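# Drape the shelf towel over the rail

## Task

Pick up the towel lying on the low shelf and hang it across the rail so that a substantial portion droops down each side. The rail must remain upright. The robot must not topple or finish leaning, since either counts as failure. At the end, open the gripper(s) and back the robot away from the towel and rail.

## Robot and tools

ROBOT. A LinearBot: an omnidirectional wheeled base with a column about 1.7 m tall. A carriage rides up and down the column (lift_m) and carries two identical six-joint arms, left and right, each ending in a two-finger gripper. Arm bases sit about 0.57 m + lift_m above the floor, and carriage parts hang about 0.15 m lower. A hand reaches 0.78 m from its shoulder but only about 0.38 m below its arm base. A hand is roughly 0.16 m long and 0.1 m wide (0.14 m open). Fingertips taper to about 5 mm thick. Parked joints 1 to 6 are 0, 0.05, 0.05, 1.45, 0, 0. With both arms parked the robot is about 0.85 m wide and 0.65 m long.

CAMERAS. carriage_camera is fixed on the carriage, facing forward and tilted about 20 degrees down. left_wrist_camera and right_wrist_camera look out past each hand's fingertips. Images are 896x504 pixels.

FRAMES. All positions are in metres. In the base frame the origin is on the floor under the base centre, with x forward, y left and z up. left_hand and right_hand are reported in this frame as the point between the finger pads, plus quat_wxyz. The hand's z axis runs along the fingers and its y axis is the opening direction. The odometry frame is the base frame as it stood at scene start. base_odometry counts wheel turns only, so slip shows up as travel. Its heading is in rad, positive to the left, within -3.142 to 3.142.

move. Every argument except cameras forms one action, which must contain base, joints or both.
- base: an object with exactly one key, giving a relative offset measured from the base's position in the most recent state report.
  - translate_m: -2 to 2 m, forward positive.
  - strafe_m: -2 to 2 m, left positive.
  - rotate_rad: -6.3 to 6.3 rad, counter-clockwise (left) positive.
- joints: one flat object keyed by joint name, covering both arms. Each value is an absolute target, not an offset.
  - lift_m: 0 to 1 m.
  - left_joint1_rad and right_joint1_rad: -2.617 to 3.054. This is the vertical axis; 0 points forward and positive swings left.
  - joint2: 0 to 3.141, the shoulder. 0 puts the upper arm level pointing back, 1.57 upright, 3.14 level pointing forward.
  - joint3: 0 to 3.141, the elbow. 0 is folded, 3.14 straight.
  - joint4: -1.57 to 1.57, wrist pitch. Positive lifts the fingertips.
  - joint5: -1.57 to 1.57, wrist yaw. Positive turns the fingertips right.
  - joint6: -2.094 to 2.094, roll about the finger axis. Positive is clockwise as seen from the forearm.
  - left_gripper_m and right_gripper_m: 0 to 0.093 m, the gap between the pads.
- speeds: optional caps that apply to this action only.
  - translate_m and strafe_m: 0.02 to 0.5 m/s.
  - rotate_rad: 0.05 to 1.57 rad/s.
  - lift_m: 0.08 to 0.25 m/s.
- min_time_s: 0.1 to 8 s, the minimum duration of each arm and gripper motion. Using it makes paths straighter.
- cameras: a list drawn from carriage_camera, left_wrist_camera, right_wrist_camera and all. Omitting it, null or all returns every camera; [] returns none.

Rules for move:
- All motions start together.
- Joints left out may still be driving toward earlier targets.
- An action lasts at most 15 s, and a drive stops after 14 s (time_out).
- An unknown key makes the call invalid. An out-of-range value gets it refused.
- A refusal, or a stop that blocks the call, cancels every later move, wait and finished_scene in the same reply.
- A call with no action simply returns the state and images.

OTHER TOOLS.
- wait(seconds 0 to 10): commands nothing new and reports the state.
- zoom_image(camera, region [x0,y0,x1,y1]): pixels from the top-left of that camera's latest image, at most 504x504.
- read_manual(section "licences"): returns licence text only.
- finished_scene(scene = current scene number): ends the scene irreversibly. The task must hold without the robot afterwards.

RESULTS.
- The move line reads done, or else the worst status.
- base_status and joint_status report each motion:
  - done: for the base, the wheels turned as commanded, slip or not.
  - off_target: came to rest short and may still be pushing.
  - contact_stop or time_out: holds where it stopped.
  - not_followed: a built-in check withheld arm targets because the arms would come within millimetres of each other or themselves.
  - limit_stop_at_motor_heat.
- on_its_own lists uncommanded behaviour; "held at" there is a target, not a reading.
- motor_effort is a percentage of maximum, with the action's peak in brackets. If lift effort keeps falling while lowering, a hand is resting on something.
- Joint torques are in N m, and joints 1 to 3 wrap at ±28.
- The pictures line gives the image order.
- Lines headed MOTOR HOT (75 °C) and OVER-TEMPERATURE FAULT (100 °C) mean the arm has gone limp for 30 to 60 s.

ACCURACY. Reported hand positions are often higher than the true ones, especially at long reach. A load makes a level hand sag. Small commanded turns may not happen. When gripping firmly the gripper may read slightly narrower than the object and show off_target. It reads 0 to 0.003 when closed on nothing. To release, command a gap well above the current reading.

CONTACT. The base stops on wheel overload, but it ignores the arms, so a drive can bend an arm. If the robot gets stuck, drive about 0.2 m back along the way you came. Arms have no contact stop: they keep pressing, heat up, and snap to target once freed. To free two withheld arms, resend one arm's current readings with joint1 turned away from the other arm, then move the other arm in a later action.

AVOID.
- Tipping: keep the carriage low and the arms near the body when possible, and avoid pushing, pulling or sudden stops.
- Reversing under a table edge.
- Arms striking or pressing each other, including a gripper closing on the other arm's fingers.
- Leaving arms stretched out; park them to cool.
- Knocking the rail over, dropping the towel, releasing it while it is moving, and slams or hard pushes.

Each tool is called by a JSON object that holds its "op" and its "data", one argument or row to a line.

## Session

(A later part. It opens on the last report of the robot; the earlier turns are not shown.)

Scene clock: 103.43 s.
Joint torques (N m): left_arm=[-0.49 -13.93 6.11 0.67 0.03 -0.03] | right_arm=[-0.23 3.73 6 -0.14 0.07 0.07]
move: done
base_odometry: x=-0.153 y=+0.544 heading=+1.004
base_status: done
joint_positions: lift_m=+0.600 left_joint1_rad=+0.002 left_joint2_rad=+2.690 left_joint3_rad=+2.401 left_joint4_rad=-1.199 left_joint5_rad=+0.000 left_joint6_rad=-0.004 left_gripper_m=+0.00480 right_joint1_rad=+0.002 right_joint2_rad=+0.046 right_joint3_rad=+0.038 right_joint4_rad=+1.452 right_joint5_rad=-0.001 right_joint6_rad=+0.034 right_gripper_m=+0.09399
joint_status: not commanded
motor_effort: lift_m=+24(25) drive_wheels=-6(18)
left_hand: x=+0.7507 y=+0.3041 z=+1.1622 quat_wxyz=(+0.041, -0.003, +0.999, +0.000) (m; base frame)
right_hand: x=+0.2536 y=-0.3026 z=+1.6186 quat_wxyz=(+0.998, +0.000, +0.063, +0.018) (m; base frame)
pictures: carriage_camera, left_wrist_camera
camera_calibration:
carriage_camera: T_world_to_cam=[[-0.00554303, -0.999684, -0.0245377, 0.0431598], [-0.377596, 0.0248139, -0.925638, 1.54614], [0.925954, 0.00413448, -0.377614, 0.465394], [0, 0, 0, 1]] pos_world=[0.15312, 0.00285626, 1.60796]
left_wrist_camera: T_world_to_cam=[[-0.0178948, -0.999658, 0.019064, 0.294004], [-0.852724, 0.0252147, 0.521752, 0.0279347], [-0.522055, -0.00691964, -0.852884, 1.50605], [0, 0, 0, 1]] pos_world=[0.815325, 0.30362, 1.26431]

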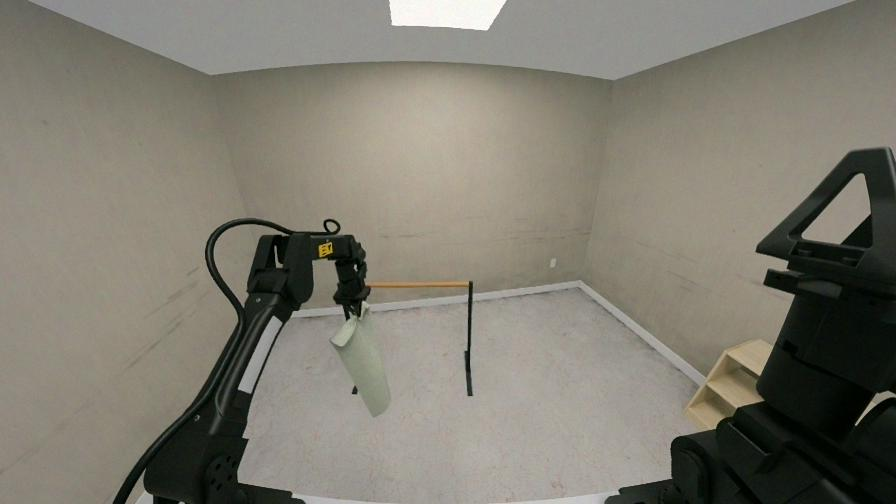

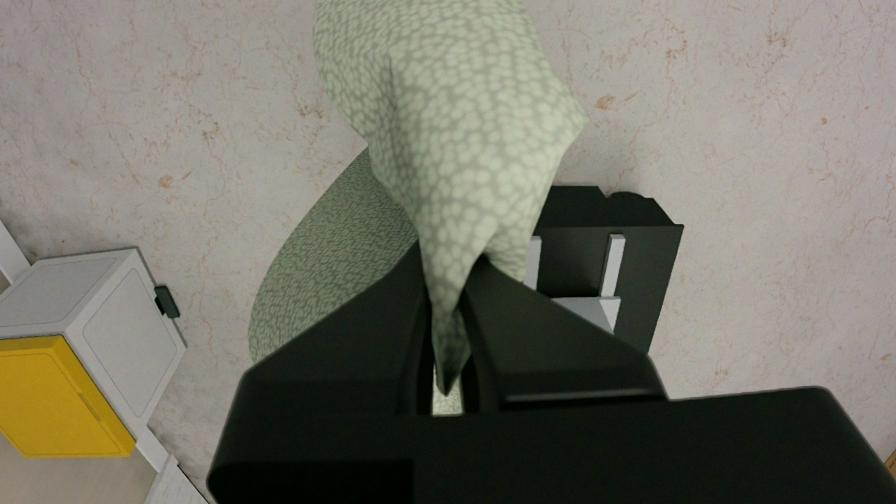

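{"op": "move", "data": {
  "base": {"translate_m":0.35},
  "joints": {"lift_m":0.45,"left_joint1_rad":0,"left_joint2_rad":3.0,"left_joint3_rad":2.9,"left_joint4_rad":-0.9},
  "min_time_s": 2,
  "speeds": {"translate_m":0.25},
  "cameras": ["carriage_camera","left_wrist_camera"]
}}

{"op": "zoom_image", "data": {
  "camera": "carriage_camera",
  "region": [250, 200, 550, 450]
}}

Scene clock: 121.10 s.
Joint torques (N m): left_arm=[-0.42 -14.01 9.09 1.94 0.03 -0.04] | right_arm=[-0.18 3.74 5.97 -0.16 0.08 0.06]
move: done
base_odometry: x=+0.034 y=+0.840 heading=+1.005
base_status: done
joint_positions: lift_m=+0.450 left_joint1_rad=+0.002 left_joint2_rad=+2.974 left_joint3_rad=+2.875 left_joint4_rad=-0.918 left_joint5_rad=+0.000 left_joint6_rad=-0.004 left_gripper_m=+0.00479 right_joint1_rad=+0.002 right_joint2_rad=+0.046 right_joint3_rad=+0.039 right_joint4_rad=+1.453 right_joint5_rad=-0.001 right_joint6_rad=+0.034 right_gripper_m=+0.09399
joint_status: all done
motor_effort: lift_m=+20(20) drive_wheels=-5(13)
left_hand: x=+0.8801 y=+0.3039 z=+1.0252 quat_wxyz=(+0.273, -0.003, +0.962, +0.000) (m; base frame)
right_hand: x=+0.2531 y=-0.3026 z=+1.4693 quat_wxyz=(+0.998, +0.000, +0.062, +0.018) (m; base frame)
pictures: carriage_camera, left_wrist_camera
camera_calibration:
carriage_camera: T_world_to_cam=[[-0.00554303, -0.999684, -0.0245377, 0.0394938], [-0.377596, 0.0248139, -0.925638, 1.40785], [0.925954, 0.00413448, -0.377614, 0.408979], [0, 0, 0, 1]] pos_world=[0.15312, 0.00285626, 1.45856]
left_wrist_camera: T_world_to_cam=[[-0.0251635, -0.999653, 0.00780675, 0.316609], [-0.996607, 0.0256974, 0.0781911, 0.79107], [-0.0783646, -0.0058127, -0.996908, 1.21357], [0, 0, 0, 1]] pos_world=[0.891454, 0.303225, 1.14549]

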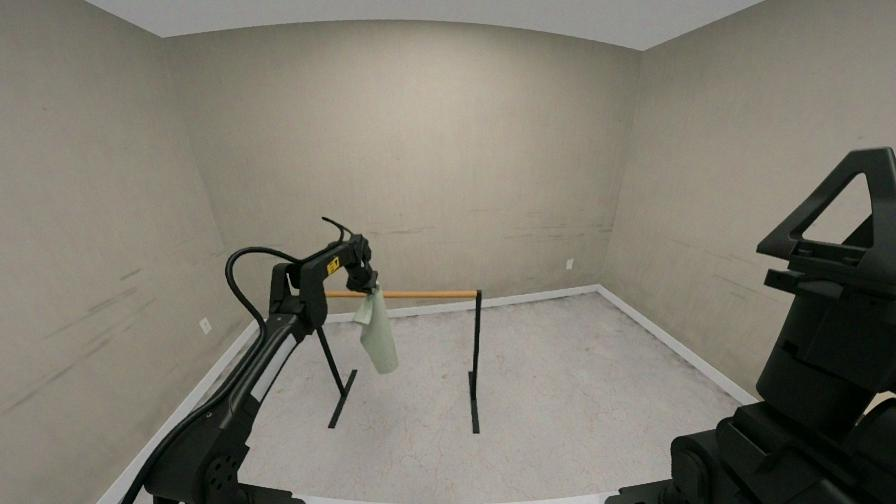

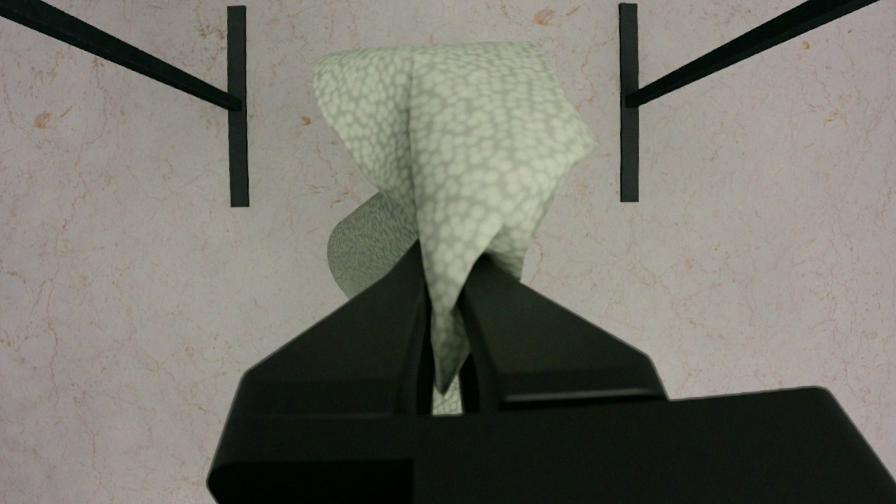

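Scaled by 1.680 from the camera's 896x504 image, which has a finer 1280x720 frame.

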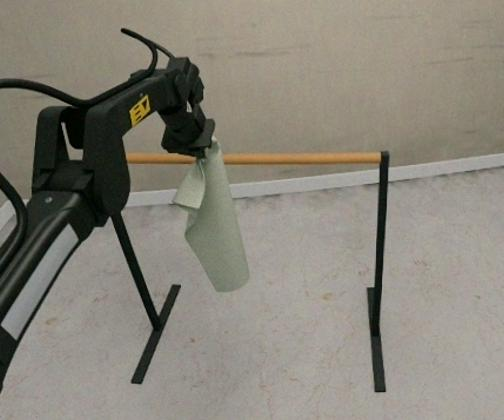

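{"op": "move", "data": {
  "base": {"translate_m":0.45},
  "speeds": {"translate_m":0.15},
  "cameras": ["carriage_camera","left_wrist_camera"]
}}

{"op": "zoom_image", "data": {
  "camera": "carriage_camera",
  "region": [200, 200, 550, 500]
}}

Scene clock: 129.50 s.
Joint torques (N m): left_arm=[-0.44 -14.04 8.87 1.91 0.04 -0.03] | right_arm=[-0.2 3.64 6.02 -0.14 0.08 0.08]
move: done
base_odometry: x=+0.275 y=+1.220 heading=+1.005
base_status: done
joint_positions: lift_m=+0.450 left_joint1_rad=+0.002 left_joint2_rad=+2.975 left_joint3_rad=+2.876 left_joint4_rad=-0.917 left_joint5_rad=+0.000 left_joint6_rad=-0.004 left_gripper_m=+0.00479 right_joint1_rad=+0.002 right_joint2_rad=+0.046 right_joint3_rad=+0.039 right_joint4_rad=+1.454 right_joint5_rad=-0.001 right_joint6_rad=+0.034 right_gripper_m=+0.09399
joint_status: not commanded
motor_effort: lift_m=+20(20) drive_wheels=+5(13)
left_hand: x=+0.8805 y=+0.3039 z=+1.0252 quat_wxyz=(+0.274, -0.003, +0.962, +0.000) (m; base frame)
right_hand: x=+0.2529 y=-0.3026 z=+1.4693 quat_wxyz=(+0.998, +0.000, +0.062, +0.018) (m; base frame)
pictures: carriage_camera, left_wrist_camera
camera_calibration:
carriage_camera: T_world_to_cam=[[-0.00554303, -0.999684, -0.0245377, 0.0394938], [-0.377596, 0.0248139, -0.925638, 1.40785], [0.925954, 0.00413448, -0.377614, 0.408979], [0, 0, 0, 1]] pos_world=[0.15312, 0.00285626, 1.45856]
left_wrist_camera: T_world_to_cam=[[-0.025177, -0.999653, 0.00776898, 0.31667], [-0.996724, 0.0256993, 0.0766926, 0.793094], [-0.0768656, -0.00581264, -0.997025, 1.21238], [0, 0, 0, 1]] pos_world=[0.891659, 0.303225, 1.14549]

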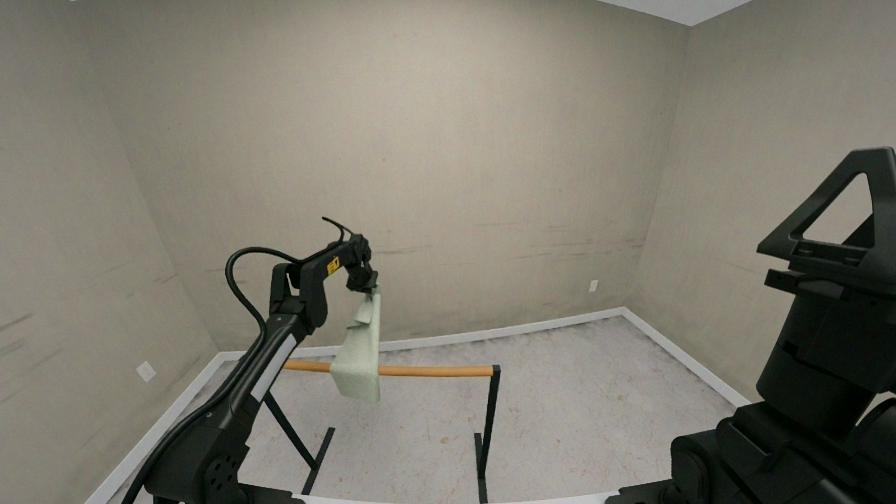

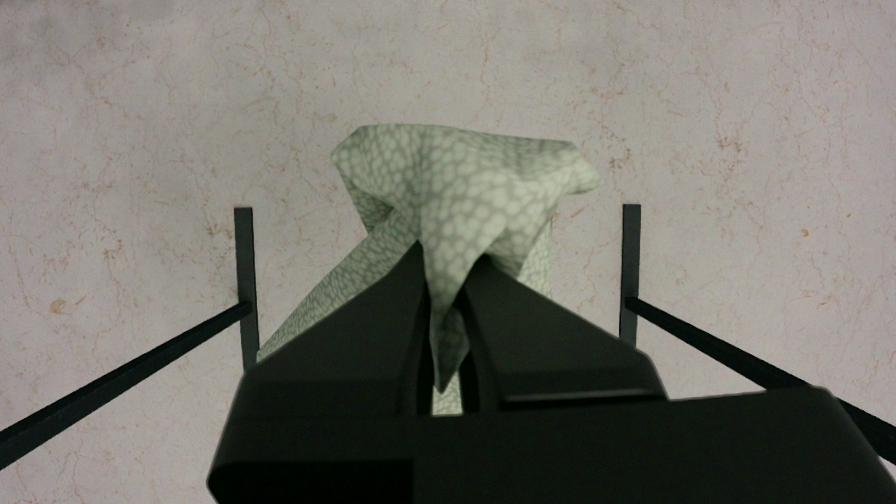

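Scaled by 1.440 from the camera's 896x504 image, which has a finer 1280x720 frame.

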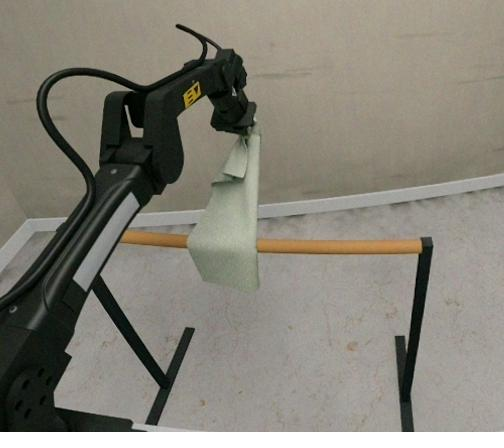

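{"op": "move", "data": {
  "base": {"translate_m":-0.33},
  "speeds": {"translate_m":0.15},
  "cameras": []
}}

{"op": "move", "data": {
  "joints": {"lift_m":0.4},
  "cameras": ["carriage_camera"]
}}

{"op": "move", "data": {
  "base": {"translate_m":0.27},
  "speeds": {"translate_m":0.15},
  "cameras": ["carriage_camera"]
}}

{"op": "zoom_image", "data": {
  "camera": "carriage_camera",
  "region": [200, 200, 550, 500]
}}

Scene clock: 143.07 s.
Joint torques (N m): left_arm=[-0.43 -13.98 8.69 1.88 0.03 -0.05] | right_arm=[-0.2 3.74 6.08 -0.13 0.07 0.08]
move: done
base_odometry: x=+0.098 y=+0.941 heading=+1.006
base_status: done
joint_positions: lift_m=+0.450 left_joint1_rad=+0.002 left_joint2_rad=+2.975 left_joint3_rad=+2.878 left_joint4_rad=-0.912 left_joint5_rad=+0.000 left_joint6_rad=-0.004 left_gripper_m=+0.00479 right_joint1_rad=+0.002 right_joint2_rad=+0.046 right_joint3_rad=+0.039 right_joint4_rad=+1.454 right_joint5_rad=-0.001 right_joint6_rad=+0.034 right_gripper_m=+0.09399
joint_status: not commanded
motor_effort: lift_m=+20(20) drive_wheels=+0(11)
left_hand: x=+0.8818 y=+0.3039 z=+1.0265 quat_wxyz=(+0.277, -0.003, +0.961, +0.000) (m; base frame)
right_hand: x=+0.2530 y=-0.3026 z=+1.4693 quat_wxyz=(+0.998, +0.000, +0.062, +0.018) (m; base frame)
pictures: none
No camera images: "cameras" was empty.

Scene clock: 143.80 s.
Joint torques (N m): left_arm=[-0.47 -15.41 7.99 1.77 0.04 -0.04] | right_arm=[-0.2 3.82 5.96 -0.15 0.07 0.07]
move: done
base_odometry: x=+0.098 y=+0.941 heading=+1.006
base_status: not commanded
joint_positions: lift_m=+0.400 left_joint1_rad=+0.002 left_joint2_rad=+2.991 left_joint3_rad=+2.889 left_joint4_rad=-0.901 left_joint5_rad=+0.000 left_joint6_rad=-0.004 left_gripper_m=+0.00479 right_joint1_rad=+0.002 right_joint2_rad=+0.046 right_joint3_rad=+0.039 right_joint4_rad=+1.454 right_joint5_rad=-0.001 right_joint6_rad=+0.034 right_gripper_m=+0.09399
joint_status: all done
motor_effort: lift_m=+20(20) drive_wheels=+1(1)
left_hand: x=+0.8841 y=+0.3039 z=+0.9722 quat_wxyz=(+0.280, -0.003, +0.960, +0.000) (m; base frame)
right_hand: x=+0.2530 y=-0.3026 z=+1.4193 quat_wxyz=(+0.998, +0.000, +0.062, +0.018) (m; base frame)
pictures: carriage_camera
camera_calibration:
carriage_camera: T_world_to_cam=[[-0.00554303, -0.999684, -0.0245377, 0.038267], [-0.377596, 0.0248139, -0.925638, 1.36157], [0.925954, 0.00413448, -0.377614, 0.390098], [0, 0, 0, 1]] pos_world=[0.15312, 0.00285626, 1.40856]

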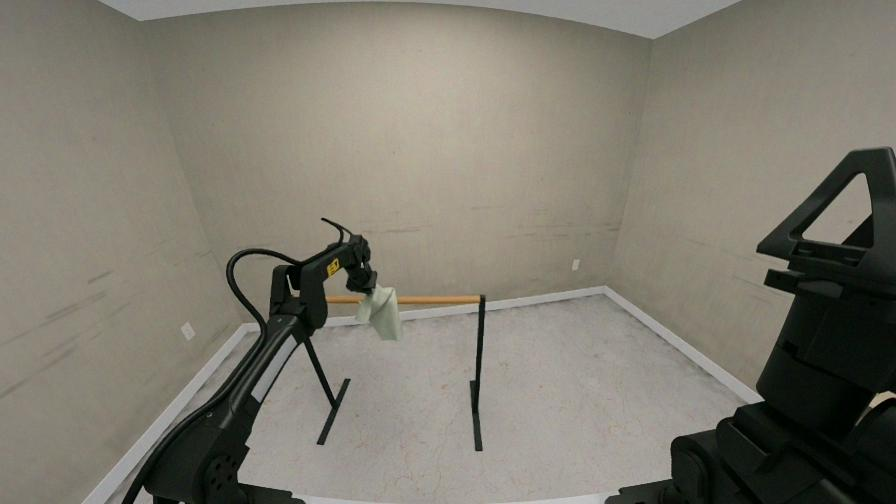

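Scene clock: 146.60 s.
Joint torques (N m): left_arm=[-0.38 -15.56 7.86 1.76 0.03 -0.04] | right_arm=[-0.21 3.69 6.05 -0.18 0.07 0.07]
move: done
base_odometry: x=+0.242 y=+1.169 heading=+1.006
base_status: done
joint_positions: lift_m=+0.400 left_joint1_rad=+0.002 left_joint2_rad=+2.991 left_joint3_rad=+2.889 left_joint4_rad=-0.901 left_joint5_rad=+0.000 left_joint6_rad=-0.004 left_gripper_m=+0.00479 right_joint1_rad=+0.002 right_joint2_rad=+0.046 right_joint3_rad=+0.039 right_joint4_rad=+1.454 right_joint5_rad=-0.001 right_joint6_rad=+0.034 right_gripper_m=+0.09399
joint_status: not commanded
motor_effort: lift_m=+20(20) drive_wheels=-4(9)
left_hand: x=+0.8841 y=+0.3039 z=+0.9722 quat_wxyz=(+0.280, -0.003, +0.960, +0.000) (m; base frame)
right_hand: x=+0.2530 y=-0.3026 z=+1.4193 quat_wxyz=(+0.998, +0.000, +0.062, +0.018) (m; base frame)
pictures: carriage_camera
camera_calibration:
carriage_camera: T_world_to_cam=[[-0.00554303, -0.999684, -0.0245377, 0.038267], [-0.377596, 0.0248139, -0.925638, 1.36157], [0.925954, 0.00413448, -0.377614, 0.390098], [0, 0, 0, 1]] pos_world=[0.15312, 0.00285626, 1.40856]

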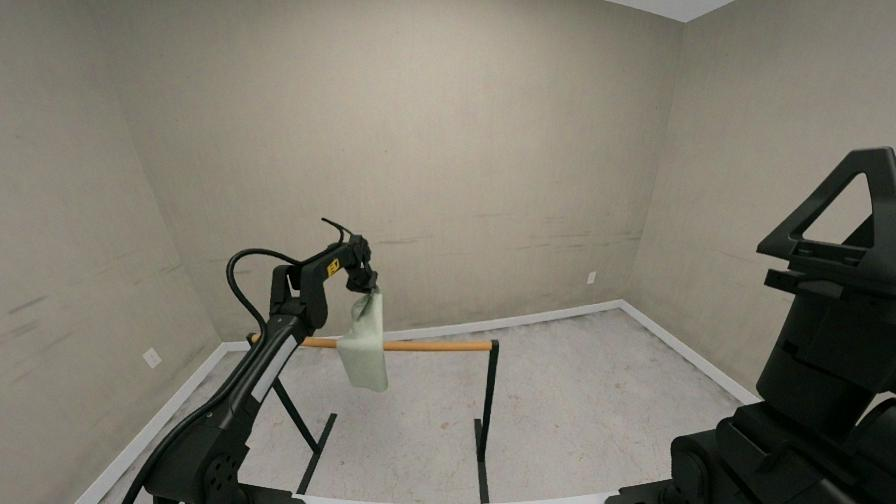

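Scaled by 1.440 from the camera's 896x504 image, which has a finer 1280x720 frame.

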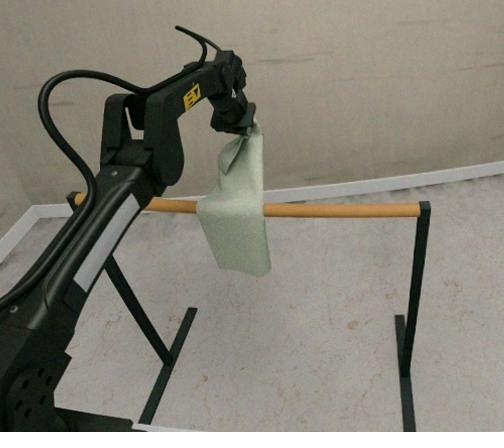

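{"op": "move", "data": {
  "joints": {"lift_m":0.32},
  "speeds": {"lift_m":0.1},
  "cameras": []
}}

{"op": "move", "data": {
  "joints": {"left_gripper_m":0.08},
  "min_time_s": 1,
  "cameras": ["carriage_camera","left_wrist_camera"]
}}

{"op": "move", "data": {
  "joints": {"lift_m":0.5},
  "speeds": {"lift_m":0.15},
  "cameras": ["carriage_camera","left_wrist_camera"]
}}

Scene clock: 150.97 s.
Joint torques (N m): left_arm=[-0.55 -15.68 7.79 1.79 0.04 -0.03] | right_arm=[-0.17 3.89 5.91 -0.09 0.07 0.06]
move: done
base_odometry: x=+0.242 y=+1.169 heading=+1.006
base_status: not commanded
joint_positions: lift_m=+0.320 left_joint1_rad=+0.002 left_joint2_rad=+2.993 left_joint3_rad=+2.891 left_joint4_rad=-0.903 left_joint5_rad=+0.000 left_joint6_rad=-0.004 left_gripper_m=+0.00479 right_joint1_rad=+0.002 right_joint2_rad=+0.046 right_joint3_rad=+0.039 right_joint4_rad=+1.454 right_joint5_rad=-0.001 right_joint6_rad=+0.034 right_gripper_m=+0.09399
joint_status: all done
motor_effort: lift_m=+20(21) drive_wheels=-3(5)
left_hand: x=+0.8837 y=+0.3039 z=+0.8912 quat_wxyz=(+0.279, -0.003, +0.960, +0.000) (m; base frame)
right_hand: x=+0.2530 y=-0.3026 z=+1.3393 quat_wxyz=(+0.998, +0.000, +0.062, +0.018) (m; base frame)
pictures: none
No camera images: "cameras" was empty.

Scene clock: 152.27 s.
Joint torques (N m): left_arm=[-0.49 -15.66 7.66 1.74 0.04 -0.03] | right_arm=[-0.27 3.84 5.98 -0.14 0.08 0.08]
move: done
base_odometry: x=+0.242 y=+1.169 heading=+1.006
base_status: not commanded
joint_positions: lift_m=+0.320 left_joint1_rad=+0.002 left_joint2_rad=+2.993 left_joint3_rad=+2.891 left_joint4_rad=-0.903 left_joint5_rad=+0.000 left_joint6_rad=-0.004 left_gripper_m=+0.07994 right_joint1_rad=+0.002 right_joint2_rad=+0.046 right_joint3_rad=+0.039 right_joint4_rad=+1.454 right_joint5_rad=-0.001 right_joint6_rad=+0.034 right_gripper_m=+0.09399
joint_status: all done
motor_effort: lift_m=+20(21) drive_wheels=+4(5)
left_hand: x=+0.8837 y=+0.3039 z=+0.8912 quat_wxyz=(+0.279, -0.003, +0.960, +0.000) (m; base frame)
right_hand: x=+0.2530 y=-0.3026 z=+1.3393 quat_wxyz=(+0.998, +0.000, +0.062, +0.018) (m; base frame)
pictures: carriage_camera, left_wrist_camera
camera_calibration:
carriage_camera: T_world_to_cam=[[-0.00554303, -0.999684, -0.0245377, 0.0363015], [-0.377596, 0.0248139, -0.925638, 1.28742], [0.925954, 0.00413448, -0.377614, 0.359851], [0, 0, 0, 1]] pos_world=[0.15312, 0.00285626, 1.32846]
left_wrist_camera: T_world_to_cam=[[-0.0252713, -0.999653, 0.00738063, 0.318233], [-0.997534, 0.0256999, 0.0653049, 0.81743], [-0.0654719, -0.00571209, -0.997838, 1.0697], [0, 0, 0, 1]] pos_world=[0.893492, 0.303225, 1.01166]

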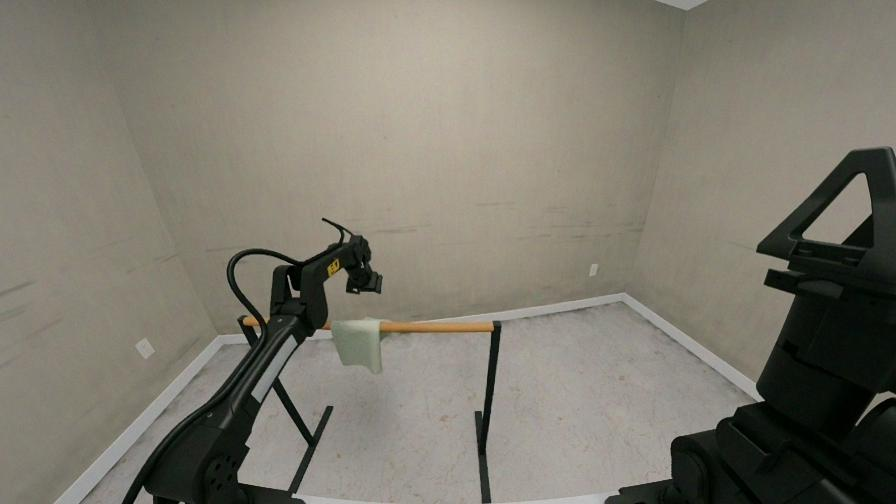

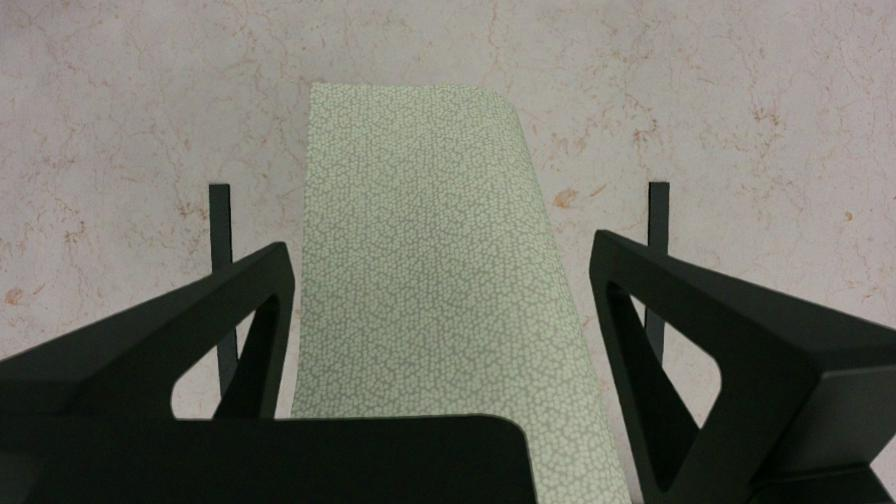

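Scene clock: 153.90 s.
Joint torques (N m): left_arm=[-0.44 -15.86 7.69 1.71 0.03 -0.04] | right_arm=[-0.17 3.79 5.98 -0.19 0.07 0.07]
move: done
base_odometry: x=+0.242 y=+1.169 heading=+1.006
base_status: not commanded
joint_positions: lift_m=+0.500 left_joint1_rad=+0.002 left_joint2_rad=+2.994 left_joint3_rad=+2.892 left_joint4_rad=-0.898 left_joint5_rad=+0.000 left_joint6_rad=-0.004 left_gripper_m=+0.07994 right_joint1_rad=+0.002 right_joint2_rad=+0.046 right_joint3_rad=+0.039 right_joint4_rad=+1.454 right_joint5_rad=-0.001 right_joint6_rad=+0.034 right_gripper_m=+0.09399
joint_status: all done
motor_effort: lift_m=+24(30) drive_wheels=+5(5)
left_hand: x=+0.8847 y=+0.3039 z=+1.0708 quat_wxyz=(+0.281, -0.003, +0.960, +0.000) (m; base frame)
right_hand: x=+0.2530 y=-0.3026 z=+1.5188 quat_wxyz=(+0.998, +0.000, +0.062, +0.018) (m; base frame)
pictures: carriage_camera, left_wrist_camera
camera_calibration:
carriage_camera: T_world_to_cam=[[-0.00554303, -0.999684, -0.0245377, 0.040706], [-0.377596, 0.0248139, -0.925638, 1.45357], [0.925954, 0.00413448, -0.377614, 0.427633], [0, 0, 0, 1]] pos_world=[0.15312, 0.00285626, 1.50796]
left_wrist_camera: T_world_to_cam=[[-0.0253025, -0.999653, 0.00727454, 0.317072], [-0.9978, 0.0257003, 0.0611095, 0.811343], [-0.0612753, -0.00571231, -0.998105, 1.2456], [0, 0, 0, 1]] pos_world=[0.893905, 0.303225, 1.19135]

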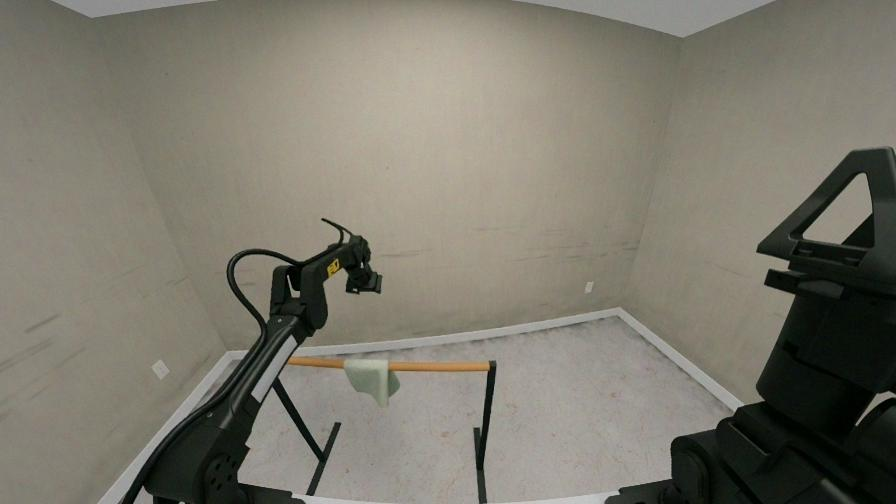

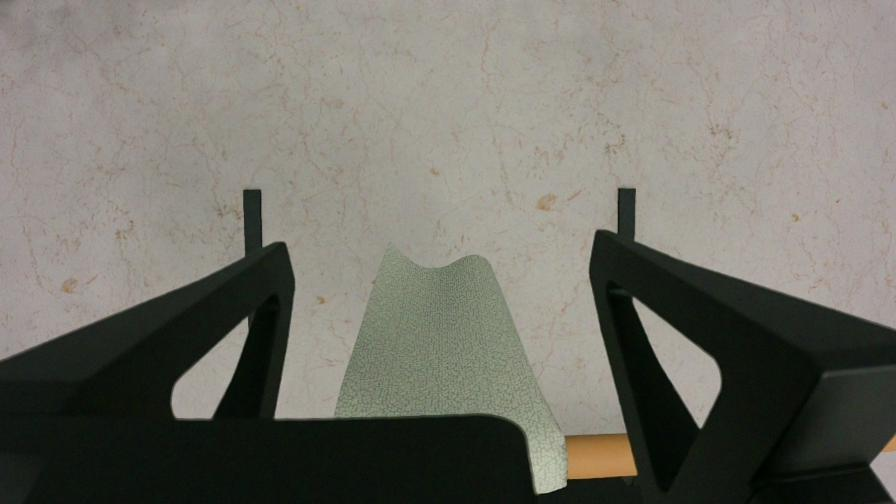

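Draped. Back off and park.

{"op": "move", "data": {
  "base": {"translate_m":-0.5},
  "speeds": {"translate_m":0.25},
  "cameras": ["carriage_camera"]
}}

{"op": "zoom_image", "data": {
  "camera": "carriage_camera",
  "region": [250, 230, 530, 440]
}}

Scene clock: 159.00 s.
Joint torques (N m): left_arm=[-0.49 -15.84 7.61 1.77 0.03 -0.03] | right_arm=[-0.18 3.97 5.78 -0.19 0.07 0.06]
move: done
base_odometry: x=-0.025 y=+0.747 heading=+1.006
base_status: done
joint_positions: lift_m=+0.500 left_joint1_rad=+0.002 left_joint2_rad=+2.994 left_joint3_rad=+2.892 left_joint4_rad=-0.897 left_joint5_rad=+0.000 left_joint6_rad=-0.004 left_gripper_m=+0.07994 right_joint1_rad=+0.002 right_joint2_rad=+0.046 right_joint3_rad=+0.039 right_joint4_rad=+1.453 right_joint5_rad=-0.001 right_joint6_rad=+0.034 right_gripper_m=+0.09399
joint_status: not commanded
motor_effort: lift_m=+24(25) drive_wheels=-1(11)
left_hand: x=+0.8848 y=+0.3039 z=+1.0709 quat_wxyz=(+0.282, -0.003, +0.959, +0.000) (m; base frame)
right_hand: x=+0.2531 y=-0.3026 z=+1.5188 quat_wxyz=(+0.998, +0.000, +0.062, +0.018) (m; base frame)
pictures: carriage_camera
camera_calibration:
carriage_camera: T_world_to_cam=[[-0.00554303, -0.999684, -0.0245377, 0.040706], [-0.377596, 0.0248139, -0.925638, 1.45357], [0.925954, 0.00413448, -0.377614, 0.427633], [0, 0, 0, 1]] pos_world=[0.15312, 0.00285626, 1.50796]

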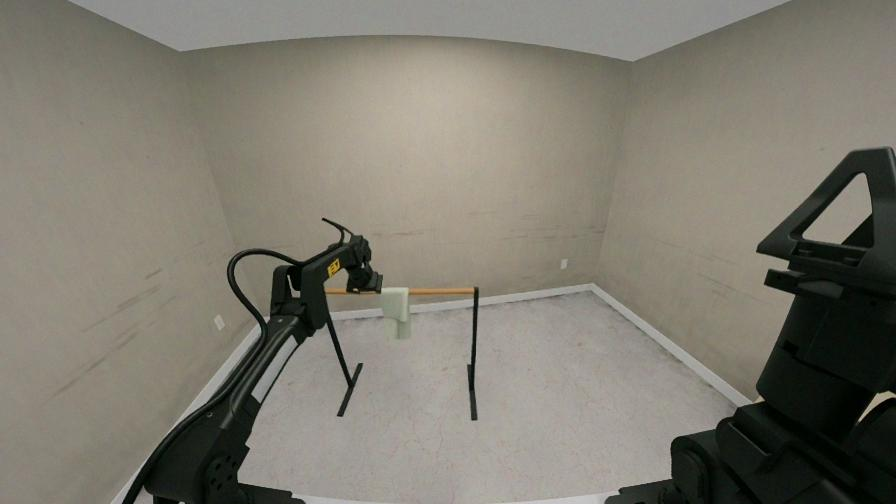

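Scaled by 1.800 from the camera's 896x504 image, which has a finer 1280x720 frame.

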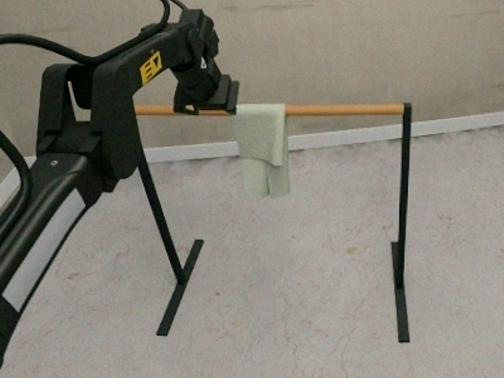

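{"op": "move", "data": {
  "joints": {"left_joint1_rad":0,"left_joint2_rad":0.05,"left_joint3_rad":0.05,"left_joint4_rad":1.45,"left_joint5_rad":0,"left_joint6_rad":0,"lift_m":0.3},
  "min_time_s": 2.5,
  "base": {"translate_m":-0.3},
  "cameras": []
}}

{"op": "finished_scene", "data": {
  "scene": 1
}}

Scene clock: 165.27 s.
Joint torques (N m): left_arm=[-0.51 2.86 4.88 0.13 0.05 -0.03] | right_arm=[-0.17 3.79 6.01 -0.18 0.06 0.06]
move: done
base_odometry: x=-0.186 y=+0.494 heading=+1.006
base_status: done
joint_positions: lift_m=+0.300 left_joint1_rad=+0.002 left_joint2_rad=+0.060 left_joint3_rad=+0.059 left_joint4_rad=+1.430 left_joint5_rad=+0.000 left_joint6_rad=-0.004 left_gripper_m=+0.07994 right_joint1_rad=+0.002 right_joint2_rad=+0.046 right_joint3_rad=+0.039 right_joint4_rad=+1.454 right_joint5_rad=-0.001 right_joint6_rad=+0.034 right_gripper_m=+0.09399
joint_status: all done
motor_effort: lift_m=+20(20) drive_wheels=-1(11)
left_hand: x=+0.2572 y=+0.3029 z=+1.3241 quat_wxyz=(+0.997, +0.000, +0.071, -0.001) (m; base frame)
right_hand: x=+0.2529 y=-0.3026 z=+1.3194 quat_wxyz=(+0.998, +0.000, +0.062, +0.018) (m; base frame)
pictures: none
No camera images: "cameras" was empty.

The scene is finished: the task was done.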